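# Copy a reference drawing onto the paper pad with a brush pen

## Task

Using the brush pen, reproduce the reference picture named 'drawing' on the paper pad. The picture covers the entire sheet, and its upper edge corresponds to the pad's long side farthest from the robot. The scrap strip next to the pad is not judged and may be used for tests.

## Robot and tools

Robot: two arms, left_arm and right_arm, each with a five-fingered hand (left hand on left_arm, right hand on right_arm, mirror images). In the scene frame the origin sits at table-top height midway between the nominal bases, +z is up, +x points out over the table, and left_arm is on the +y side; these names do not match image sides. Calibrated bases: left_arm (-0.059, +0.338, 0) m, right_arm (+0.055, -0.362, 0) m, both turned very slightly about z.

Hand point: a point fixed to the palm, 0.15 m out from the wrist flange along the fingers and 0.05 m in front of the palm. Its +z runs along straight fingers, +y comes out of the palm, +x runs across the palm away from the thumb on the right hand (toward the thumb on the left hand). Straight fingers extend 0.06-0.07 m past the point and lie 0.06 m behind it along -y. A bracket on the little-finger side of the wrist can strike things. With the fingers level the wrist can hang below the point (up to 0.11 m palm down, 0.23 m palm up) and touch the table first.

The 28-number row (all values in -1..1), used by every motion tool: left_arm dx, dy, dz, rx, ry, rz; left hand little, ring, middle, index, thumb_bend, thumb_turn, force_limit, speed; then the same 14 for right_arm. Both arms are always in the row. dx..rz are an offset, not a pose: they are measured from that arm's current Hand target (shown in the last result), along the Hand target's own axes; 1.0 equals 0.6 m or 180 degrees, and rx, ry, rz form one rotation vector. Six zeros re-command the Hand target unchanged. Repeating the same offset moves further. Finger values: +1 open/straight, -1 curled; thumb_bend +1 straight, -1 fully bent; thumb_turn +1 beside the palm, -1 opposite the fingers. force_limit maps -1..+1 to roughly 0..10 N at the fingertip (0..15 N for both thumb motors). speed rises linearly to full at +0.48; full travel takes 0.49 s. Hand numbers are absolute targets; to keep a hand unchanged, resend the eight numbers last sent for it (or, if none yet, its hand_measured six plus hand_force_limit and hand_speed). With the thumb turned in, the hand can grasp objects about 0.035-0.065 m thick, or a handle down to about 0.025 m; close slowly (speed -0.94 or less) for a gentle grip. To tighten, raise force_limit and send a more closed target.

execute_actions(actions, cameras): actions is a list of actions; each action is up to 15 rows, one per 1/30 s step, a short action holding its last row. Every row of an action is an offset from the pose at that action's start. Images come back only for an empty list or when cameras names them.

move(target, speed, blend, stop_force, zero, blocking, cameras): drives each hand point on a straight line to its offset target (one 28-number row, or up to 15 rows all measured from the same starting Hand targets). speed in m/s, 0.002-3.6, default 0.25 (turn rate limited to twice that in rad/s). blend in m rounds corners of a list. stop_force in N, 3-120, ends an arm's path when its wrist sensor feels that much resistance; omit it when backing off something being pressed. zero (default true) re-zeros before the move. blocking=false returns early, not allowed with stop_force. Paths last 0.5-10 s and ignore obstacles and the other arm. Result adds a move: line with the ending (done, off_target, moving, held, fault) and limits such as paced or held.

wait(seconds 0-10), stop() to brake a running move, zoom_image(camera, region [x0,y0,x1,y1] pixels, max 504x504) on cam_high, cam_above, cam_left_wrist or cam_right_wrist (each 672x504), show_instructions() to view the reference images, zero_wrist_force(arm), finished_scene(scene=1) to end (irreversible).

Results: end_effector_position (m), end_effector_quat_wxyz and velocities in the scene frame; printed positions may be off by a few cm. Hand target is the last commanded pose after clipping (orientation is clipped to within 32 degrees of measured each step); the hand often rests short of it, and the next command, even zeros, asks for it again. hand_measured, hand_stopped_by (moving, target, force, stalled, fault) and hand_load_n (positive = finger pushed open) follow the finger order above. Wrist force/torque are in the end effector's axes, zeroed at start; a third line gives the peak since last shown. Joint torques include arm weight. MOTOR HOT appears at 70 °C; at 85 °C the arm brakes for 30-60 s.

Avoid: arms are stiff, so aiming even slightly beyond a firm contact (such as pen tip into the pad) can trigger a fault stop; press gently, slowly, with stop_force. A net force near 150 N or joint contact torque at its limit (wrist joints about 17 N m) halts the arm for 10 s. Do not let the arms press or hit each other, do not swing paths close to an arm's own base, do not drop the pen or let anything fall off the table, and avoid fast strikes or hard pushes on fixed things.

Each tool is called after "Emit:" by a JSON object that holds its "fn" and its "kwargs", one argument or row to a line.

Reference images:

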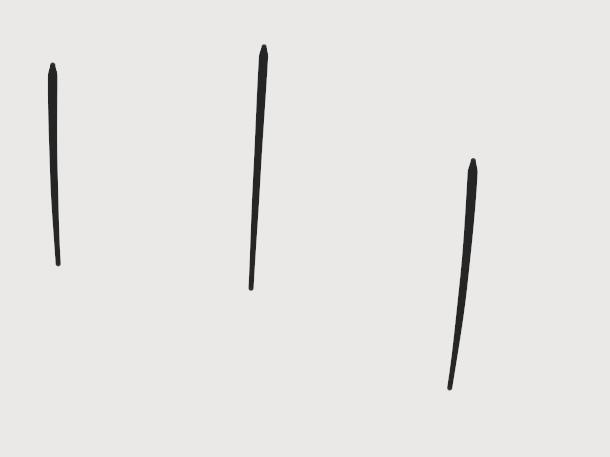

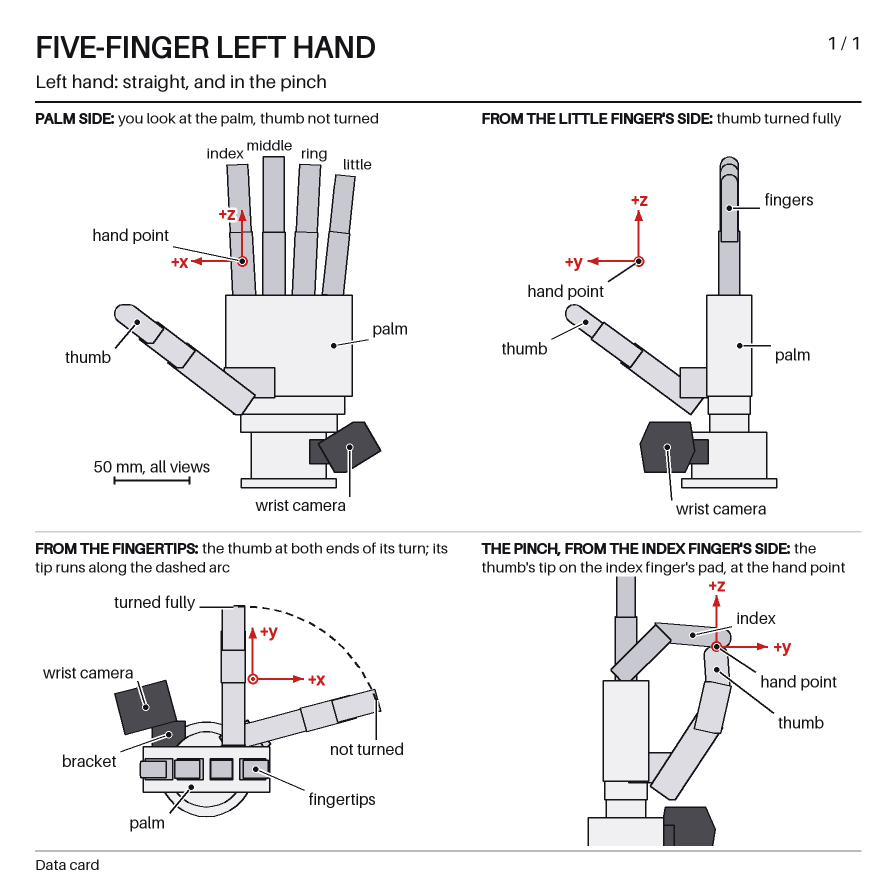

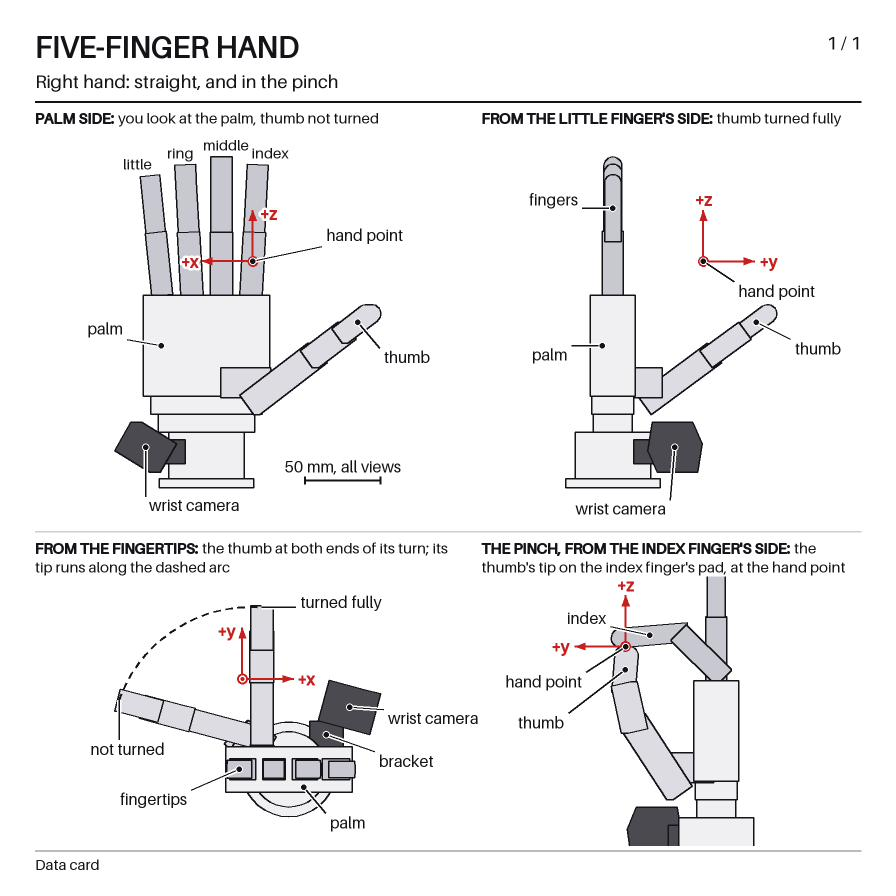

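## Session

Emit:
{"fn": "execute_actions", "kwargs": {
  "actions": []
}}

Scene clock: 0.00 s.
left_arm: end_effector_position=(+0.5855, -0.0959, +0.3053) hand_measured=(+1.000, +1.000, +1.000, +1.000, +1.000, +1.000) hand_load_n=(+0.0, +0.0, +0.0, +0.0, +0.0, +0.0) hand_stopped_by=(target, target, target, target, target, target) hand_force_limit=0.00 hand_speed=-0.80 end_effector_quat_wxyz=(+0.666, +0.296, +0.577, -0.368) | right_arm: end_effector_position=(+0.2819, -0.1881, +0.2242) hand_measured=(+1.000, +1.000, +1.000, +1.000, +1.000, +1.000) hand_load_n=(+0.0, +0.0, +0.0, +0.0, +0.0, +0.0) hand_stopped_by=(target, target, target, target, target, target) hand_force_limit=0.00 hand_speed=-0.80 end_effector_quat_wxyz=(+0.152, +0.625, +0.761, -0.078)
Joint positions: left_arm=[2.87 -2.247 -1.739 1.055 0.86 1.401] | right_arm=[0.636 -1.564 1.959 1.263 1.904 0.472]
Joint velocities: within noise
Joint torques (N m): no reading
Motor temperatures (°C): left_arm=[32 34 34 44 37 35] | right_arm=[30 32 28 38 36 36]
Wrist force (N): no reading
Wrist torque (N m): no reading
Wrist force, peak (N): no reading
Hand target: left_arm +0.5855, -0.0959, +0.3053; +0.666, +0.296, +0.577, -0.368 | right_arm +0.2819, -0.1881, +0.2242; +0.152, +0.625, +0.761, -0.078

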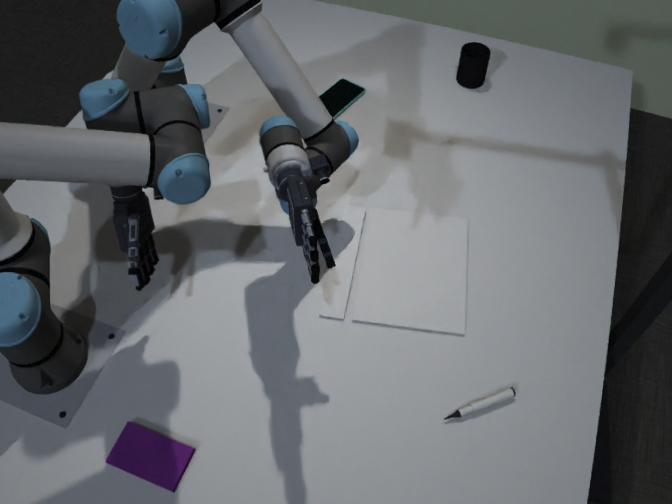

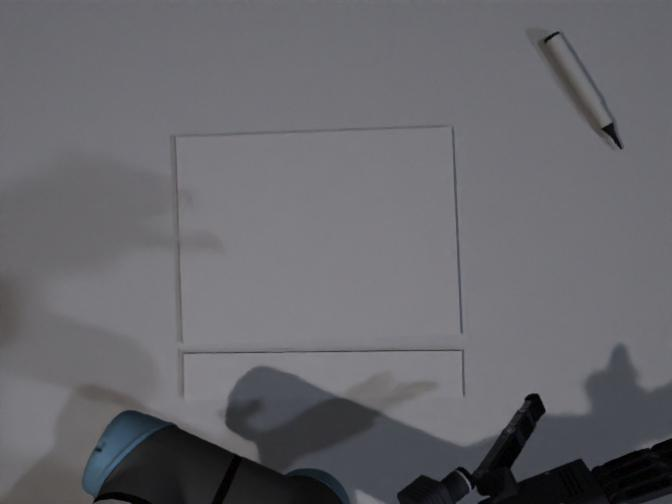

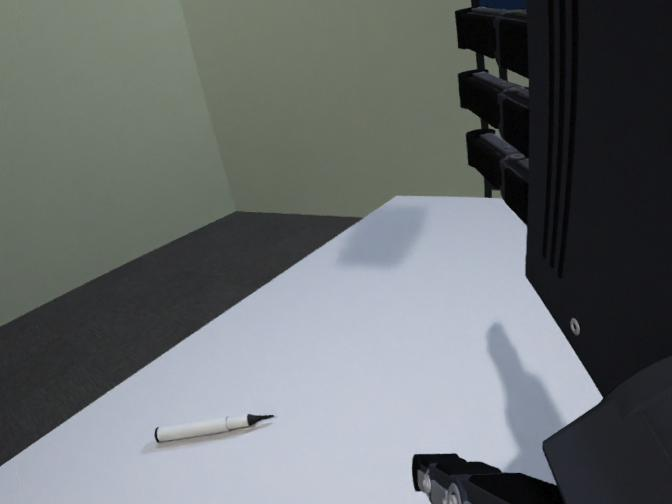

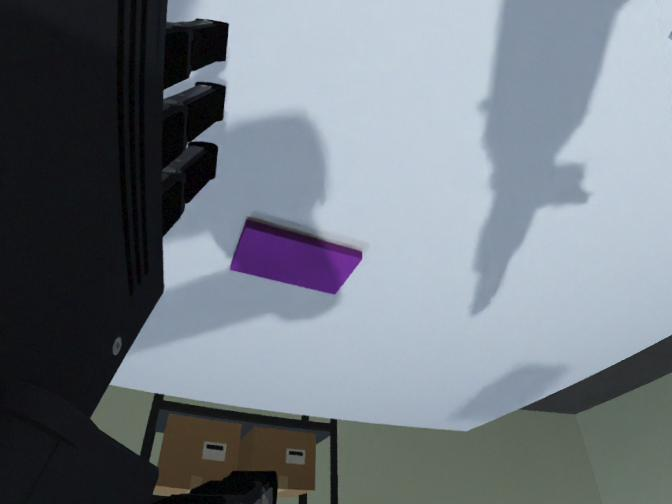

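Emit:
{"fn": "move", "kwargs": {
  "target": [-0.224, 0.102, -0.899, -0.236, -0.007, 0.038, 1,1,1,1,1,1,0.0,-0.8, 0,0,0,0,0,0, 1,1,1,1,1,1,0.0,-0.8],
  "speed": 0.35,
  "cameras": ["all"]
}}

Scene clock: 119.57 s.
left_arm: end_effector_position=(+0.3312, +0.4002, +0.3510) hand_measured=(+1.000, +1.000, +1.000, +1.000, +1.000, +1.000) hand_load_n=(+0.0, +0.0, +0.0, +0.0, +0.0, -0.5) hand_stopped_by=(target, target, target, target, target, target) hand_force_limit=0.00 hand_speed=-0.80 end_effector_quat_wxyz=(+0.754, +0.064, +0.646, -0.098) | right_arm: end_effector_position=(+0.2819, -0.1881, +0.2242) hand_measured=(+1.000, +1.000, +1.000, +1.000, +1.000, +1.000) hand_load_n=(+0.0, +0.0, +0.0, +0.0, +0.0, +0.0) hand_stopped_by=(target, target, target, target, target, target) hand_force_limit=0.00 hand_speed=-0.80 end_effector_quat_wxyz=(+0.152, +0.625, +0.761, -0.078)
Joint positions: left_arm=[4.731 -0.853 -2.426 2.728 0.304 -1.07] | right_arm=[0.636 -1.564 1.959 1.263 1.904 0.472]
Joint torques (N m): left_arm=[-15.73 -16.54 13.07 -3.63 -2.14 1.69] | right_arm=[1.4 -14.93 -16.45 2.63 0.51 -0.19]
Wrist force (N): left_arm=[-0.1 -0.1 0.1] | right_arm=[-0.2 0.1 -0.1]
Wrist torque (N m): left_arm=[0.01 0.02 0.03] | right_arm=[0.02 0.03 0.00]
Wrist force, peak (N): left_arm=[-0.5 2.5 -0.3] | right_arm=[-0.4 -0.1 0.1]
Hand target: left_arm +0.3312, +0.4001, +0.3509; +0.754, +0.064, +0.646, -0.098 | right_arm +0.2819, -0.1881, +0.2242; +0.152, +0.625, +0.761, -0.078
Off the commanded pose: left_arm 0.000 m, 0 deg | right_arm 0.000 m, 0 deg.
move: done

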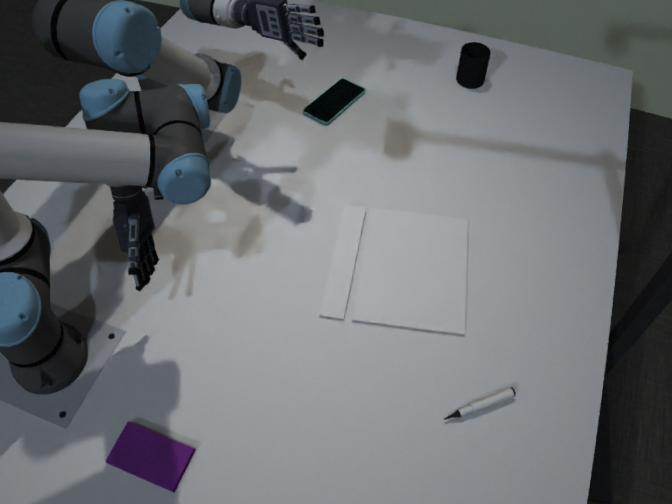

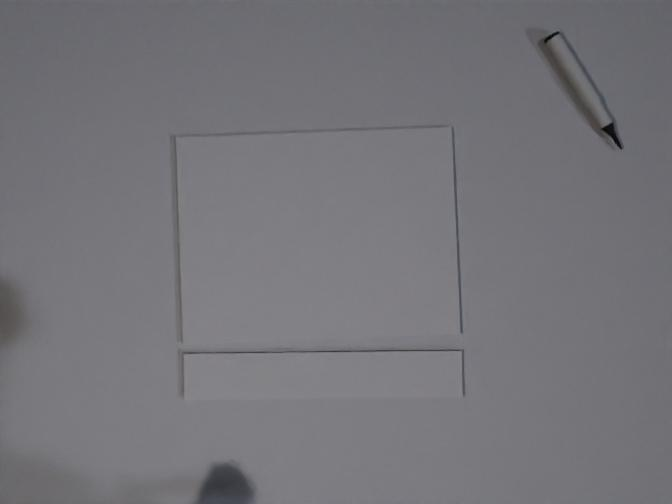

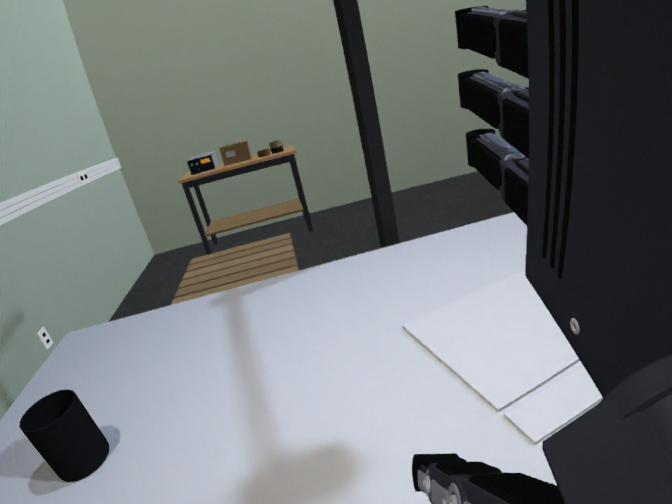

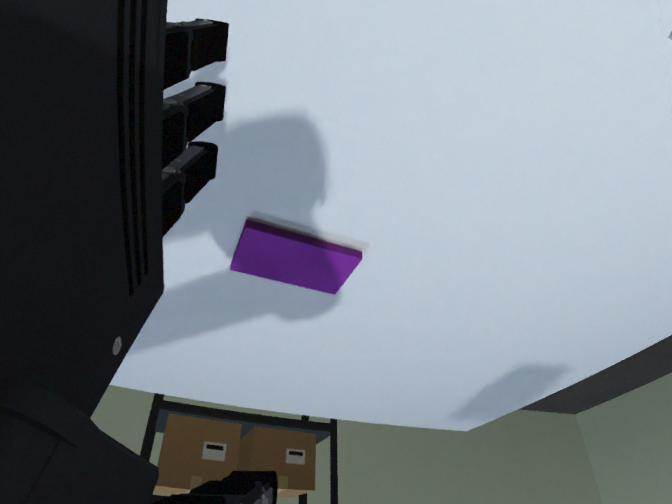

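Emit:
{"fn": "zoom_image", "kwargs": {
  "camera": "cam_above",
  "region": [520, 20, 640, 160]
}}

Emit:
{"fn": "zoom_image", "kwargs": {
  "camera": "cam_high",
  "region": [310, 190, 560, 440]
}}

Scaled by 3.600 from the camera's 672x504 image, which has a finer 960x720 frame.

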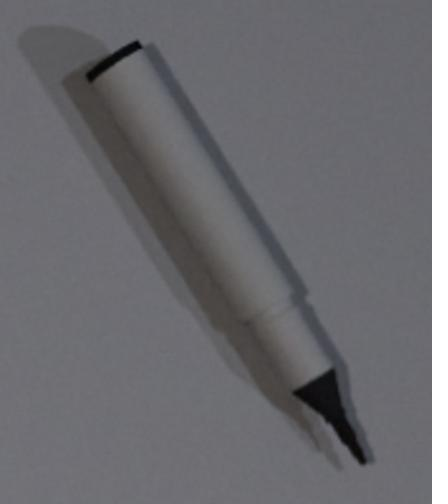

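Scaled by 2.016 from the camera's 672x504 image, which has a finer 960x720 frame.

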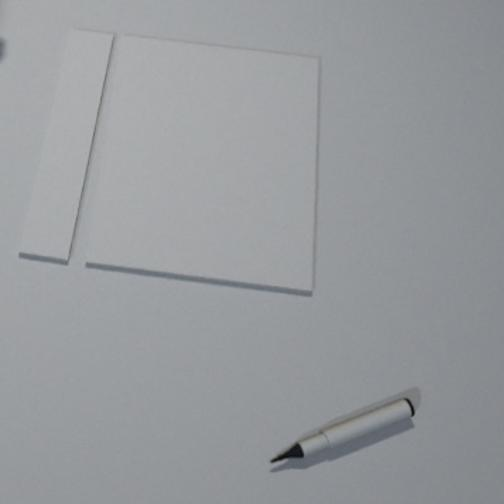

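Emit:
{"fn": "move", "kwargs": {
  "target": [0,0,0,0,0,0, 1,1,1,1,1,1,0.0,-0.8, -0.138,0.186,-0.291,0,0,-0.944, 1,1,1,1,1,-1,0.0,0.0],
  "speed": 0.4,
  "cameras": ["cam_high"]
}}

Scene clock: 632.17 s.
left_arm: end_effector_position=(+0.3313, +0.4001, +0.3509) hand_measured=(+1.000, +1.000, +1.000, +1.000, +1.000, +1.000) hand_load_n=(+0.0, +0.0, +0.0, +0.0, +0.0, +0.0) hand_stopped_by=(target, target, target, target, target, target) hand_force_limit=0.00 hand_speed=-0.80 end_effector_quat_wxyz=(+0.754, +0.064, +0.646, -0.098) | right_arm: end_effector_position=(+0.3817, -0.1880, +0.4237) hand_measured=(+1.000, +1.000, +1.000, +1.000, +1.000, -1.000) hand_load_n=(+0.0, +0.0, +0.0, +0.0, +0.0, +0.0) hand_stopped_by=(target, target, target, target, target, target) hand_force_limit=0.00 hand_speed=0.00 end_effector_quat_wxyz=(+0.065, +0.703, -0.690, +0.158)
Joint positions: left_arm=[4.731 -0.853 -2.426 2.728 0.304 -1.07] | right_arm=[0.224 -1.283 0.993 1.802 1.909 -2.93]
Joint torques (N m): left_arm=[-15.37 -17.08 12.53 -3.5 -1.79 -1.33] | right_arm=[-5.99 -31.94 -8.73 -0.36 -0.16 -1.95]
Wrist force (N): left_arm=[-0.2 -0.1 0.1] | right_arm=[1.3 -0.6 -0.4]
Wrist torque (N m): left_arm=[0.00 0.03 0.03] | right_arm=[-0.01 0.06 0.28]
Wrist force, peak (N): left_arm=[-0.5 -0.2 0.3] | right_arm=[1.2 -1.0 -0.5]
Hand target: left_arm +0.3313, +0.4001, +0.3509; +0.754, +0.064, +0.646, -0.098 | right_arm +0.3818, -0.1881, +0.4237; +0.065, +0.704, -0.690, +0.158
Off the commanded pose: left_arm 0.000 m, 0 deg | right_arm 0.000 m, 0 deg.
move: done
Images, in order (width x height): cam_high 672x504.

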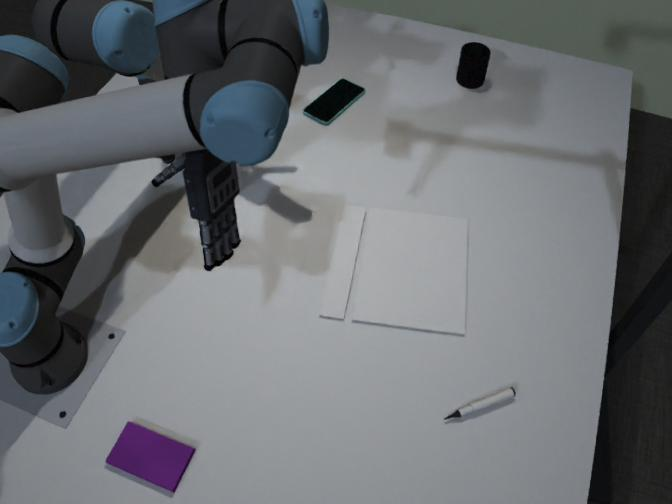

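Emit:
{"fn": "move", "kwargs": {
  "target": [0,0,0,0,0,0, 1,1,1,1,1,1,0.0,-0.8, -0.2447,-0.51,0.0827,0.3815,-0.3497,0.1204, 1,1,1,1,1,-1,0.0,0.0],
  "speed": 0.4,
  "cameras": ["cam_high"]
}}

Scene clock: 656.20 s.
left_arm: end_effector_position=(+0.3313, +0.4001, +0.3509) hand_measured=(+1.000, +1.000, +1.000, +1.000, +1.000, +1.000) hand_load_n=(+0.0, +0.0, +0.0, +0.0, +0.0, +0.0) hand_stopped_by=(target, target, target, target, target, target) hand_force_limit=0.00 hand_speed=-0.80 end_effector_quat_wxyz=(+0.754, +0.064, +0.646, -0.098) | right_arm: end_effector_position=(+0.6918, -0.0517, +0.3700) hand_measured=(+1.000, +1.000, +1.000, +1.000, +1.000, -1.000) hand_load_n=(+0.0, +0.0, +0.0, +0.0, +0.0, +0.0) hand_stopped_by=(target, target, target, target, target, target) hand_force_limit=0.00 hand_speed=0.00 end_effector_quat_wxyz=(+0.694, -0.468, +0.529, -0.141) end_effector_velocity=(+0.001, +0.000, +0.001) end_effector_angular_velocity=(-0.001, -0.006, +0.000)
Joint positions: left_arm=[4.731 -0.853 -2.426 2.728 0.304 -1.07] | right_arm=[-0.02 -1.412 1.626 -0.217 1.044 -2.495]
Joint velocities: left_arm=[within noise] | right_arm=[0 0.001 0 -0.006 0 -0.001]
Joint torques (N m): left_arm=[-15.88 -17.15 13.42 -3.38 -1.47 -1.29] | right_arm=[-4.98 -28.53 -33.98 -4.49 -0.88 1.71]
Wrist force (N): left_arm=[-0.2 -0.2 0.2] | right_arm=[-1.2 -1.3 -0.4]
Wrist torque (N m): left_arm=[-0.02 0.04 0.03] | right_arm=[0.23 0.07 -0.25]
Wrist force, peak (N): left_arm=[-0.5 -0.4 0.2] | right_arm=[-0.7 -1.9 -0.9]
Hand target: left_arm +0.3313, +0.4001, +0.3509; +0.754, +0.064, +0.646, -0.098 | right_arm +0.6919, -0.0517, +0.3702; +0.694, -0.468, +0.529, -0.141
Off the commanded pose: left_arm 0.000 m, 0 deg | right_arm 0.000 m, 0 deg.
move: done
Images, in order (width x height): cam_high 672x504.

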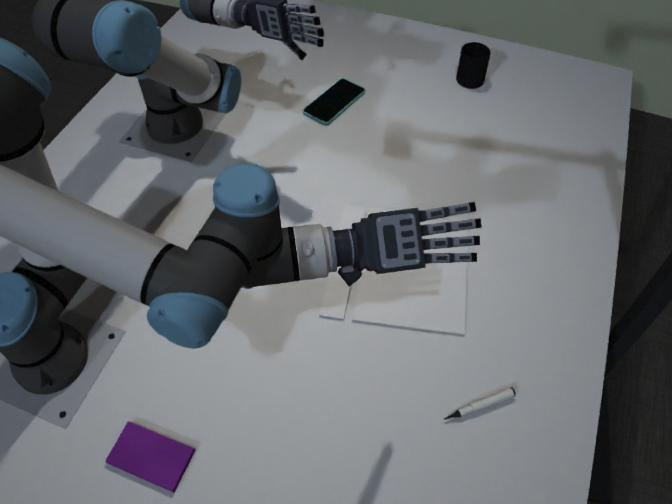

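Emit:
{"fn": "move", "kwargs": {
  "target": [
    [0,0,0,0,0,0, 1,1,1,1,1,1,0.0,-0.8, -0.1558,0.1173,-0.1058,-0.1003,-0.1332,0, 1,1,1,1,1,-1,0.0,0.0],
    [0,0,0,0,0,0, 1,1,1,1,1,1,0.0,-0.8, -0.2485,0.187,-0.2952,-0.2006,-0.2664,0, 1,1,1,1,1,-1,0.0,0.0],
    [0,0,0,0,0,0, 1,1,1,1,1,1,0.0,-0.8, -0.2533,0.1905,-0.5167,-0.3009,-0.3996,0, 1,1,1,1,1,-1,0.0,0.0],
    [0,0,0,0,0,0, 1,1,1,1,1,1,0.0,-0.8, -0.1687,0.1268,-0.7117,-0.4012,-0.5328,0, 1,1,1,1,1,-1,0.0,0.0]
  ],
  "speed": 0.25,
  "blend": 0.02,
  "cameras": ["cam_high"]
}}

Scene clock: 682.67 s.
left_arm: end_effector_position=(+0.3313, +0.4001, +0.3509) hand_measured=(+1.000, +1.000, +1.000, +1.000, +1.000, +1.000) hand_load_n=(+0.0, +0.0, +0.0, +0.0, +0.0, +0.0) hand_stopped_by=(target, target, target, target, target, target) hand_force_limit=0.00 hand_speed=-0.80 end_effector_quat_wxyz=(+0.754, +0.064, +0.646, -0.098) | right_arm: end_effector_position=(+0.2588, -0.1558, +0.3691) hand_measured=(+1.000, +1.000, +1.000, +1.000, +1.000, -1.000) hand_load_n=(+0.0, +0.0, +0.0, +0.0, +0.0, +0.0) hand_stopped_by=(target, target, target, target, target, target) hand_force_limit=0.00 hand_speed=0.00 end_effector_quat_wxyz=(-0.469, +0.693, +0.143, -0.529)
Joint positions: left_arm=[4.731 -0.853 -2.426 2.728 0.304 -1.07] | right_arm=[-0.016 -1.41 1.624 -0.215 -1.048 -2.498]
Joint torques (N m): left_arm=[-15.85 -16.93 12.94 -3.09 -1.23 -1.29] | right_arm=[-6.12 -15.52 -31.27 0.63 -0.94 1.49]
Wrist force (N): left_arm=[-0.1 -0.1 0.2] | right_arm=[-1.0 -1.3 -0.3]
Wrist torque (N m): left_arm=[0.00 0.01 0.03] | right_arm=[0.26 0.03 -0.02]
Wrist force, peak (N): left_arm=[-0.4 -0.2 0.3] | right_arm=[-1.4 -1.9 -0.9]
Hand target: left_arm +0.3313, +0.4001, +0.3509; +0.754, +0.064, +0.646, -0.098 | right_arm +0.2588, -0.1558, +0.3691; -0.469, +0.693, +0.143, -0.529
Off the commanded pose: left_arm 0.000 m, 0 deg | right_arm 0.000 m, 0 deg.
move: done
Images, in order (width x height): cam_high 672x504.

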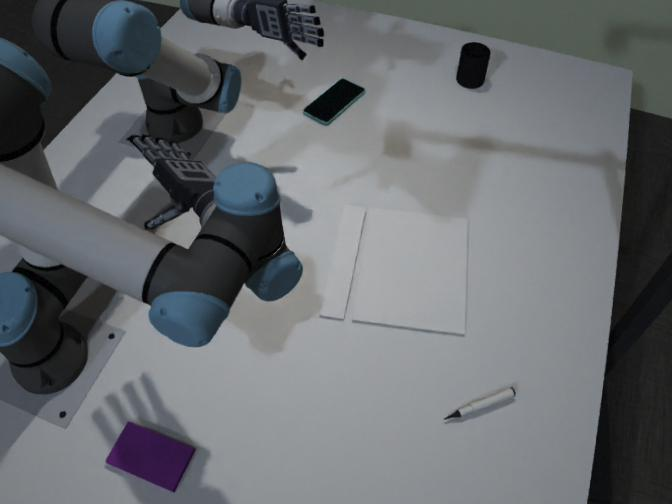

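Emit:
{"fn": "move", "kwargs": {
  "target": [0,0,0,0,0,0, 1,1,1,1,1,1,0.0,-0.8, 0.4382,0.1272,-0.7875,-0.0262,0.3271,-0.1205, 1,1,1,1,1,-1,0.0,0.0],
  "speed": 0.3,
  "cameras": ["all"]
}}

Scene clock: 776.00 s.
left_arm: end_effector_position=(+0.3313, +0.4001, +0.3509) hand_measured=(+1.000, +1.000, +1.000, +1.000, +1.000, +1.000) hand_load_n=(+0.0, +0.0, +0.0, +0.0, +0.0, +0.0) hand_stopped_by=(target, target, target, target, target, target) hand_force_limit=0.00 hand_speed=-0.80 end_effector_quat_wxyz=(+0.754, +0.064, +0.646, -0.098) | right_arm: end_effector_position=(+0.7507, -0.2488, +0.1511) hand_measured=(+1.000, +1.000, +1.000, +1.000, +1.000, -1.000) hand_load_n=(+0.0, +0.0, +0.0, +0.0, +0.0, +0.0) hand_stopped_by=(target, target, target, target, target, target) hand_force_limit=0.00 hand_speed=0.00 end_effector_quat_wxyz=(-0.537, +0.842, +0.038, -0.023)
Joint positions: left_arm=[4.731 -0.853 -2.426 2.728 0.304 -1.07] | right_arm=[-0.31 -0.845 1.121 -1.172 -0.57 -2.333]
Joint torques (N m): left_arm=[-15.44 -17.76 13.32 -3.01 -0.87 -1.16] | right_arm=[6.69 -41.1 -6.85 -3.49 1.68 -0.89]
Wrist force (N): left_arm=[-0.3 -0.3 0.2] | right_arm=[0.1 -1.9 -0.4]
Wrist torque (N m): left_arm=[-0.02 0.03 0.03] | right_arm=[0.13 0.11 -0.11]
Wrist force, peak (N): left_arm=[-0.1 -0.4 0.4] | right_arm=[-1.5 -1.7 1.8]
Hand target: left_arm +0.3313, +0.4001, +0.3509; +0.754, +0.064, +0.646, -0.098 | right_arm +0.7507, -0.2488, +0.1510; -0.537, +0.842, +0.038, -0.023
Off the commanded pose: left_arm 0.000 m, 0 deg | right_arm 0.000 m, 0 deg.
move: done

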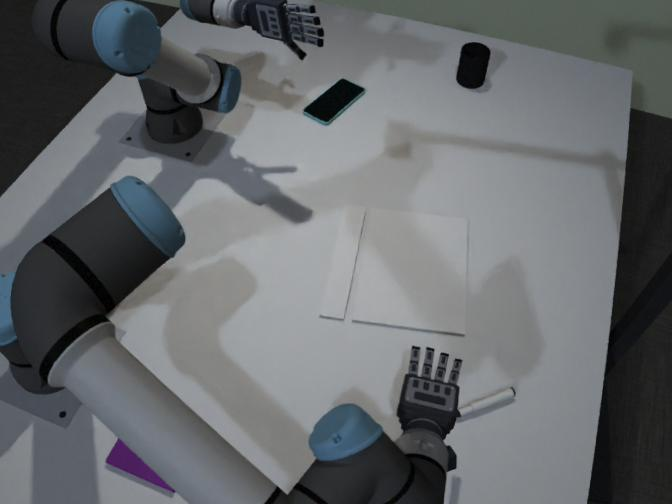

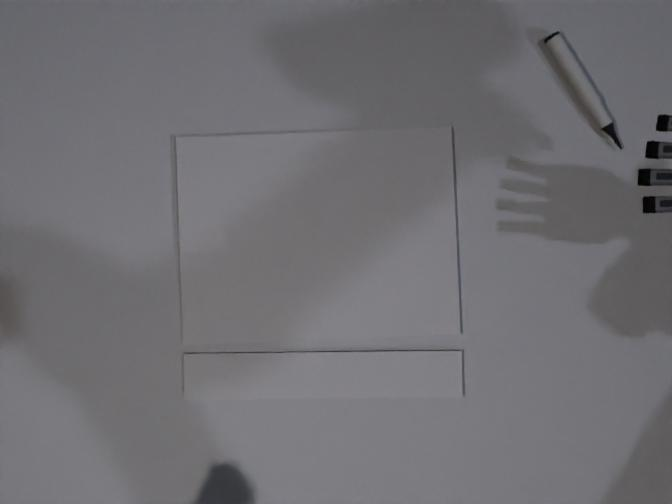

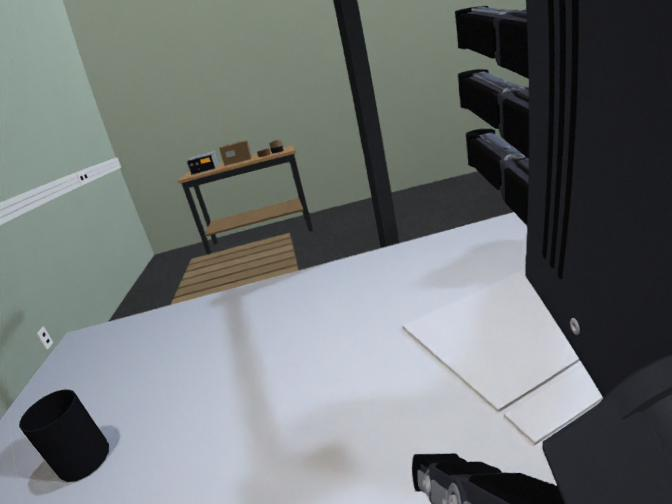

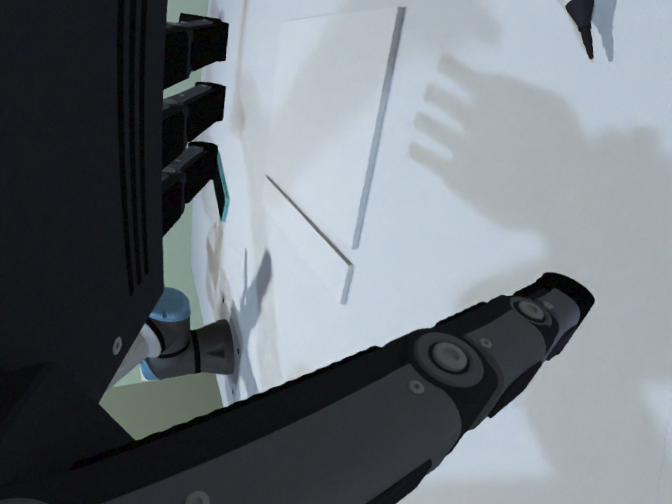

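Emit:
{"fn": "move", "kwargs": {
  "target": [0,0,0,0,0,0, 1,1,1,1,1,1,0.0,-0.8, -0.0787,0.0967,0.1081,0,0,0, 1,1,1,1,1,-1,0.0,0.0],
  "speed": 0.2,
  "cameras": ["cam_above","cam_high","cam_right_wrist"]
}}

Scene clock: 805.40 s.
left_arm: end_effector_position=(+0.3313, +0.4001, +0.3509) hand_measured=(+1.000, +1.000, +1.000, +1.000, +1.000, +1.000) hand_load_n=(+0.0, +0.0, +0.0, +0.0, +0.0, +0.0) hand_stopped_by=(target, target, target, target, target, target) hand_force_limit=0.00 hand_speed=-0.80 end_effector_quat_wxyz=(+0.754, +0.064, +0.646, -0.098) | right_arm: end_effector_position=(+0.7009, -0.2187, +0.0711) hand_measured=(+1.000, +1.000, +1.000, +1.000, +1.000, -1.000) hand_load_n=(+0.0, +0.0, +0.0, +0.0, +0.0, +0.0) hand_stopped_by=(target, target, target, target, target, target) hand_force_limit=0.00 hand_speed=0.00 end_effector_quat_wxyz=(-0.537, +0.842, +0.038, -0.023)
Joint positions: left_arm=[4.731 -0.853 -2.426 2.728 0.304 -1.07] | right_arm=[-0.289 -0.889 1.428 -1.461 -0.557 -2.302]
Joint torques (N m): left_arm=[-15.13 -17.19 14.47 -2.94 -0.76 -1.12] | right_arm=[-5.44 -37.52 -15.29 -1.34 0.09 -2]
Wrist force (N): left_arm=[-0.2 -0.1 0.2] | right_arm=[0.5 -2.0 -0.5]
Wrist torque (N m): left_arm=[0.00 0.03 0.03] | right_arm=[0.14 0.07 -0.12]
Wrist force, peak (N): left_arm=[-0.3 0.0 0.5] | right_arm=[1.2 -3.2 -1.7]
Hand target: left_arm +0.3313, +0.4001, +0.3509; +0.754, +0.064, +0.646, -0.098 | right_arm +0.7008, -0.2187, +0.0709; -0.537, +0.842, +0.038, -0.023
Off the commanded pose: left_arm 0.000 m, 0 deg | right_arm 0.000 m, 0 deg.
move: done
Images, in order (width x height): cam_high 672x504, cam_above 672x504, cam_right_wrist 672x504.

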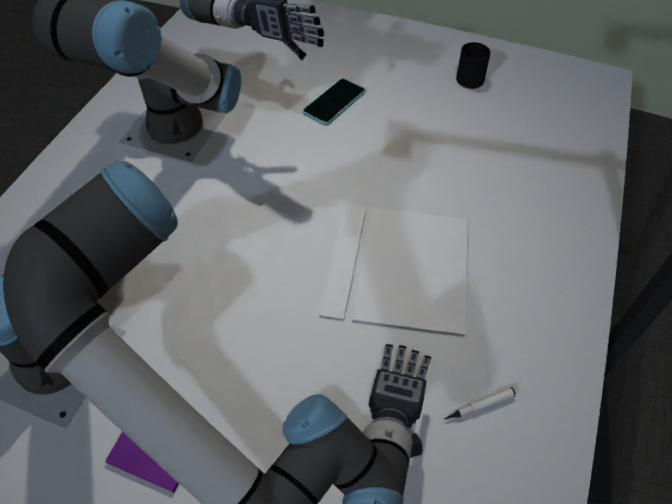

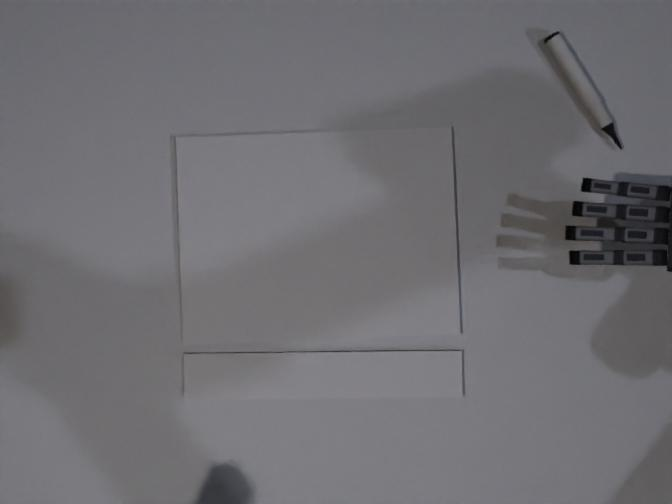

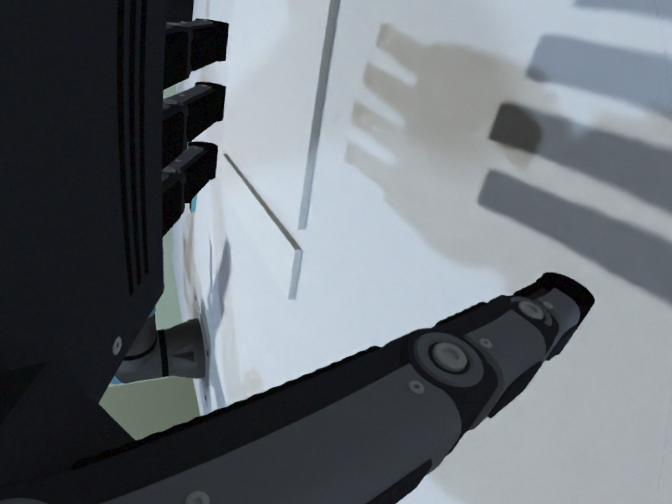

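Emit:
{"fn": "move", "kwargs": {
  "target": [0,0,0,0,0,0, 1,1,1,1,1,1,0.0,-0.8, 0.2697,-0.0598,0.0137,-0.0278,0,0, 1,1,1,1,1,-1,0.0,0.0],
  "speed": 0.2,
  "cameras": ["cam_above","cam_high","cam_right_wrist"]
}}

Scene clock: 889.37 s.
left_arm: end_effector_position=(+0.3313, +0.4001, +0.3509) hand_measured=(+1.000, +1.000, +1.000, +1.000, +1.000, +1.000) hand_load_n=(+0.0, +0.0, +0.0, +0.0, +0.0, +0.0) hand_stopped_by=(target, target, target, target, target, target) hand_force_limit=0.00 hand_speed=-0.80 end_effector_quat_wxyz=(+0.754, +0.064, +0.646, -0.098) | right_arm: end_effector_position=(+0.8599, -0.1819, +0.1003) hand_measured=(+1.000, +1.000, +1.000, +1.000, +1.000, -1.000) hand_load_n=(+0.0, +0.0, +0.0, +0.0, +0.0, +0.0) hand_stopped_by=(target, target, target, target, target, target) hand_force_limit=0.00 hand_speed=0.00 end_effector_quat_wxyz=(-0.500, +0.865, +0.039, -0.021)
Joint positions: left_arm=[4.731 -0.853 -2.426 2.728 0.304 -1.07] | right_arm=[-0.179 -0.545 0.714 -1.335 -0.574 -2.045]
Joint torques (N m): left_arm=[-15.32 -17.45 14.22 -2.83 -0.47 -1.04] | right_arm=[-5.48 -52.5 -28.77 -4.37 2.31 1.83]
Wrist force (N): left_arm=[-0.2 -0.1 0.2] | right_arm=[0.1 -1.4 -0.6]
Wrist torque (N m): left_arm=[-0.01 0.04 0.03] | right_arm=[0.13 0.14 -0.08]
Wrist force, peak (N): left_arm=[-0.4 -0.3 0.3] | right_arm=[1.6 -2.1 -0.3]
Hand target: left_arm +0.3313, +0.4001, +0.3509; +0.754, +0.064, +0.646, -0.098 | right_arm +0.8599, -0.1819, +0.1004; -0.500, +0.865, +0.039, -0.021
Off the commanded pose: left_arm 0.000 m, 0 deg | right_arm 0.000 m, 0 deg.
move: done
Images, in order (width x height): cam_high 672x504, cam_above 672x504, cam_right_wrist 672x504.

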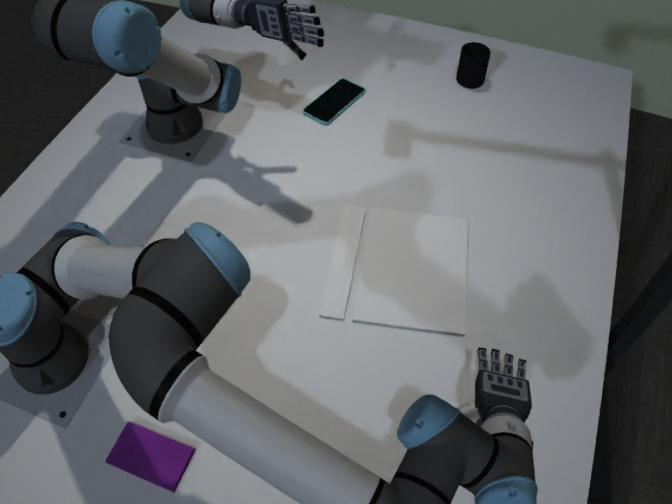

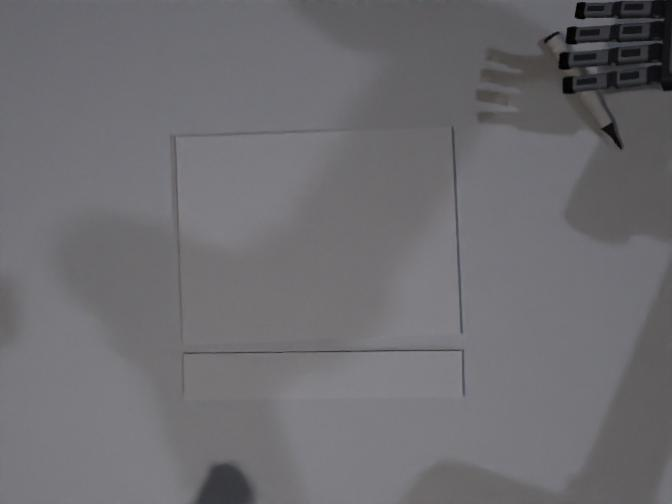

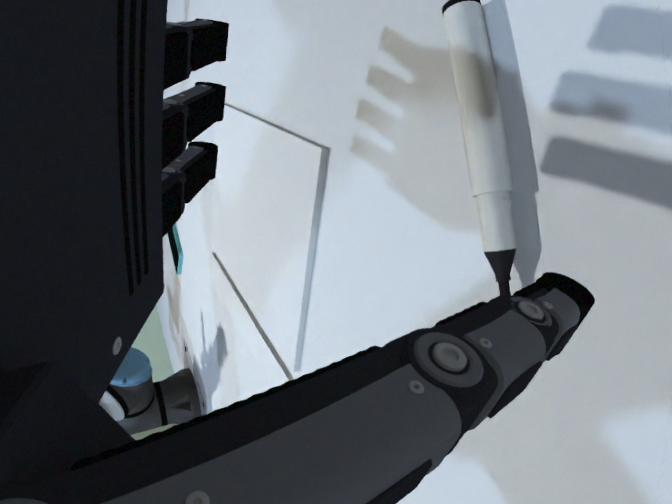

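Emit:
{"fn": "move", "kwargs": {
  "target": [0,0,0,0,0,0, 1,1,1,1,1,1,0.0,-0.8, 0.0032,0.0539,0.0733,0,0,0, 1,1,1,1,1,-1,0.0,0.0],
  "speed": 0.1,
  "cameras": ["cam_above","cam_high","cam_right_wrist"]
}}

Emit:
{"fn": "zoom_image", "kwargs": {
  "camera": "cam_above",
  "region": [500, 0, 672, 160]
}}

Emit:
{"fn": "zoom_image", "kwargs": {
  "camera": "cam_high",
  "region": [400, 310, 600, 480]
}}

Scene clock: 924.60 s.
left_arm: end_effector_position=(+0.3313, +0.4001, +0.3509) hand_measured=(+1.000, +1.000, +1.000, +1.000, +1.000, +1.000) hand_load_n=(+0.0, +0.0, +0.0, +0.0, +0.0, -0.5) hand_stopped_by=(target, target, target, target, target, target) hand_force_limit=0.00 hand_speed=-0.80 end_effector_quat_wxyz=(+0.754, +0.064, +0.646, -0.098) | right_arm: end_effector_position=(+0.8600, -0.1597, +0.0503) hand_measured=(+1.000, +1.000, +1.000, +1.000, +1.000, -1.000) hand_load_n=(+0.0, +0.0, +0.0, +0.0, +0.0, +0.0) hand_stopped_by=(target, target, target, target, target, target) hand_force_limit=0.00 hand_speed=0.00 end_effector_quat_wxyz=(-0.500, +0.865, +0.039, -0.021)
Joint positions: left_arm=[4.731 -0.853 -2.426 2.728 0.304 -1.07] | right_arm=[-0.153 -0.508 0.781 -1.477 -0.564 -2]
Joint torques (N m): left_arm=[-15.25 -16.94 13.78 -2.79 -0.31 -0.99] | right_arm=[-5.42 -63.16 -35.01 -0.24 0.23 -2.08]
Wrist force (N): left_arm=[-0.2 -0.2 0.2] | right_arm=[0.4 -1.7 -0.5]
Wrist torque (N m): left_arm=[-0.01 0.03 0.03] | right_arm=[0.16 0.05 -0.05]
Wrist force, peak (N): left_arm=[-0.4 -0.4 0.1] | right_arm=[0.2 -2.2 -1.9]
Hand target: left_arm +0.3313, +0.4001, +0.3509; +0.754, +0.064, +0.646, -0.098 | right_arm +0.8600, -0.1598, +0.0504; -0.500, +0.865, +0.039, -0.021
Off the commanded pose: left_arm 0.000 m, 0 deg | right_arm 0.000 m, 0 deg.
move: done
Images, in order (width x height): cam_high 672x504, cam_above 672x504, cam_right_wrist 672x504.

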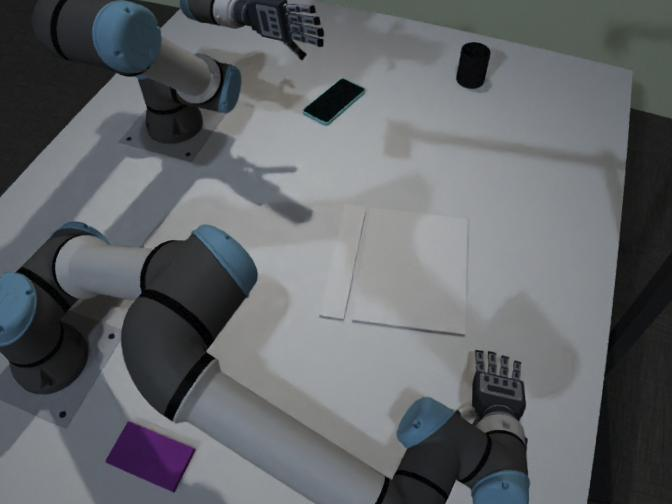

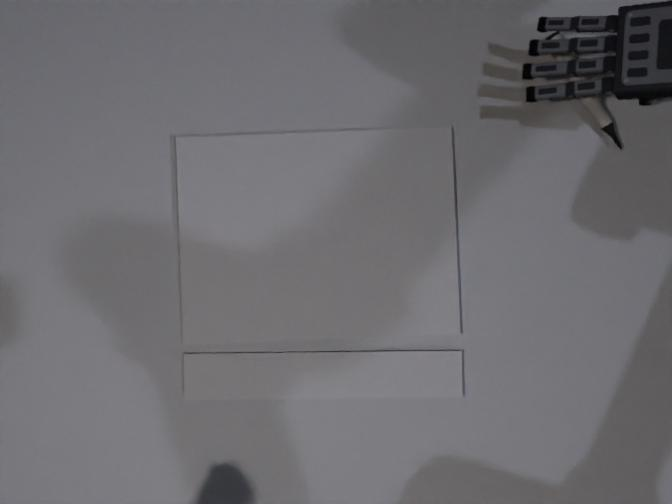

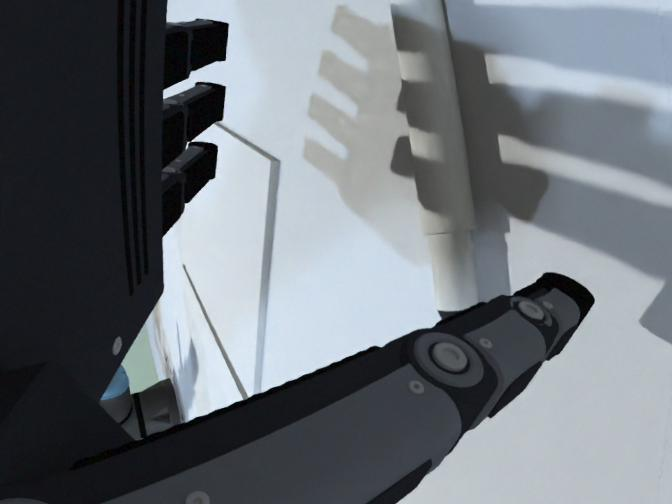

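Scaled by 2.930 from the camera's 672x504 image, which has a finer 960x720 frame.

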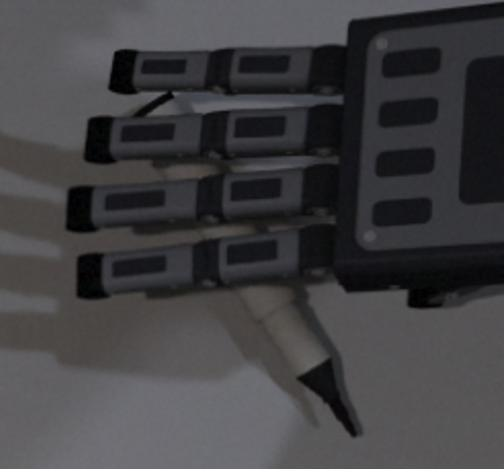

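Scaled by 2.520 from the camera's 672x504 image, which has a finer 960x720 frame.

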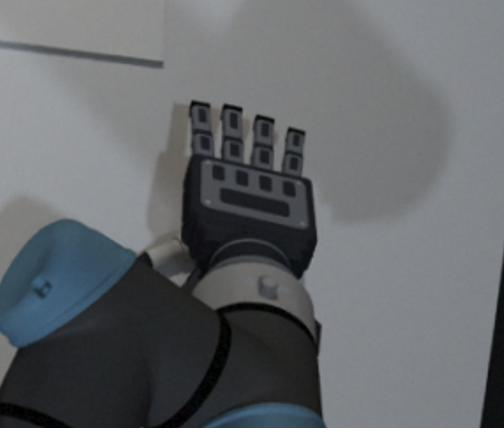

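Emit:
{"fn": "move", "kwargs": {
  "target": [0,0,0,0,0,0, 1,1,1,1,1,1,0.0,-0.8, 0.0008,0.0167,0.0211,0,-0.0241,-0.0139, 1,1,1,1,0.5,-1,-0.2,-0.3],
  "speed": 0.06,
  "cameras": ["cam_above","cam_high","cam_right_wrist"]
}}

Emit:
{"fn": "zoom_image", "kwargs": {
  "camera": "cam_above",
  "region": [500, 0, 672, 160]
}}

Scene clock: 943.60 s.
left_arm: end_effector_position=(+0.3313, +0.4001, +0.3509) hand_measured=(+1.000, +1.000, +1.000, +1.000, +1.000, +1.000) hand_load_n=(+0.5, +0.0, +0.0, +0.5, +0.0, +0.0) hand_stopped_by=(target, target, target, target, target, target) hand_force_limit=0.00 hand_speed=-0.80 end_effector_quat_wxyz=(+0.754, +0.064, +0.646, -0.098) | right_arm: end_effector_position=(+0.8600, -0.1537, +0.0354) hand_measured=(+1.000, +1.000, +1.000, +1.000, +0.500, -1.000) hand_load_n=(+0.0, +0.0, -0.5, -0.5, +0.0, +0.0) hand_stopped_by=(target, target, target, target, target, target) hand_force_limit=-0.20 hand_speed=-0.30 end_effector_quat_wxyz=(-0.499, +0.862, +0.077, -0.043)
Joint positions: left_arm=[4.731 -0.853 -2.426 2.728 0.304 -1.07] | right_arm=[-0.137 -0.431 0.644 -1.315 -0.593 -2.121]
Joint torques (N m): left_arm=[-15.57 -17.02 13.84 -2.75 -0.13 -0.97] | right_arm=[-5.38 -64.62 -7.93 -5.07 2.53 1.91]
Wrist force (N): left_arm=[-0.3 -0.1 0.2] | right_arm=[0.1 -1.8 0.0]
Wrist torque (N m): left_arm=[0.00 0.04 0.02] | right_arm=[0.06 0.10 0.07]
Wrist force, peak (N): left_arm=[-0.4 -0.4 0.3] | right_arm=[0.6 -2.1 -1.2]
Hand target: left_arm +0.3313, +0.4001, +0.3509; +0.754, +0.064, +0.646, -0.098 | right_arm +0.8600, -0.1538, +0.0354; -0.499, +0.862, +0.077, -0.043
Off the commanded pose: left_arm 0.000 m, 0 deg | right_arm 0.000 m, 0 deg.
move: done
Images, in order (width x height): cam_high 672x504, cam_above 672x504, cam_right_wrist 672x504.

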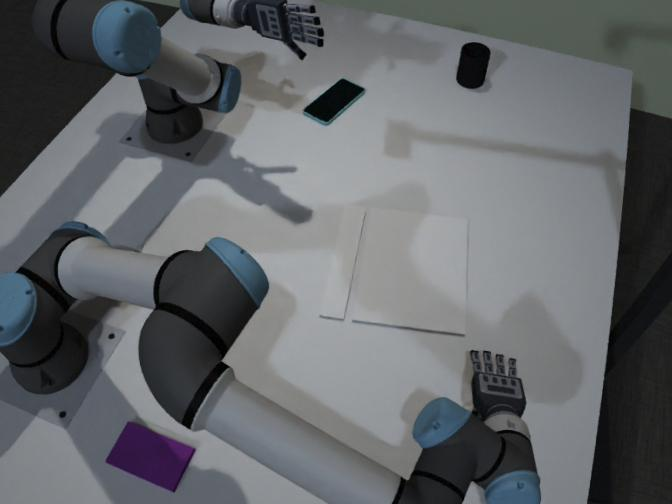

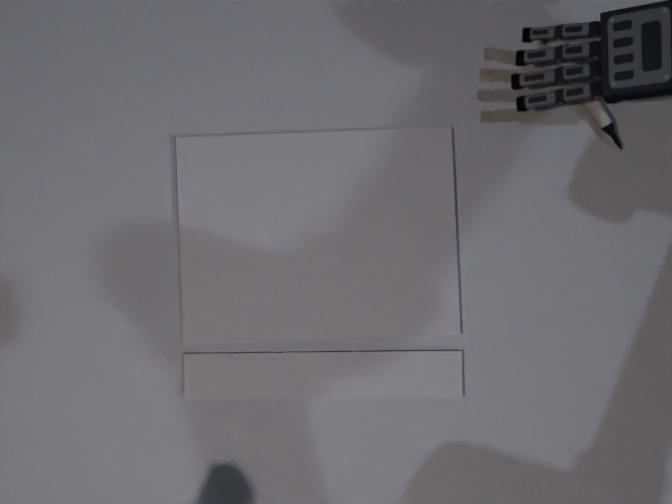

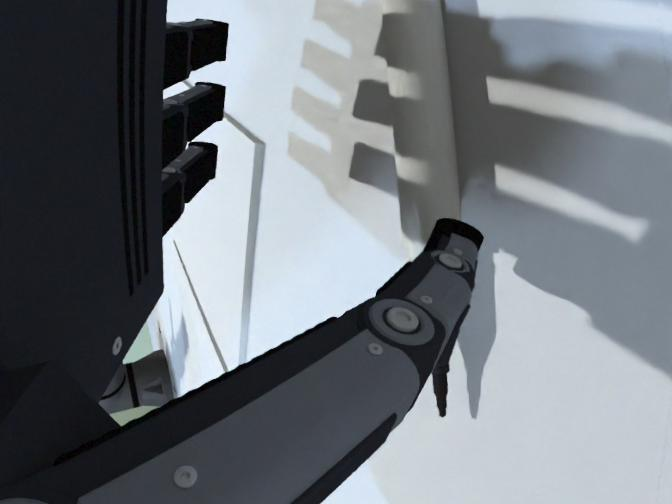

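Scaled by 2.930 from the camera's 672x504 image, which has a finer 960x720 frame.

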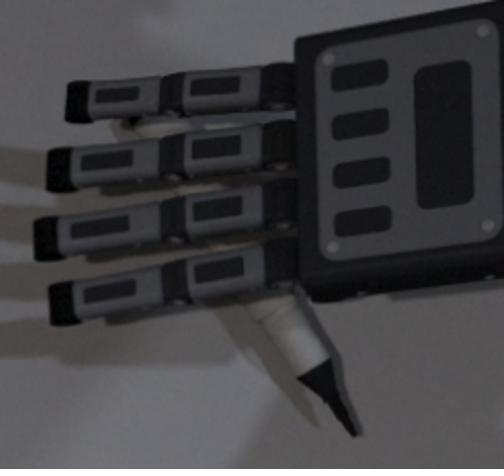

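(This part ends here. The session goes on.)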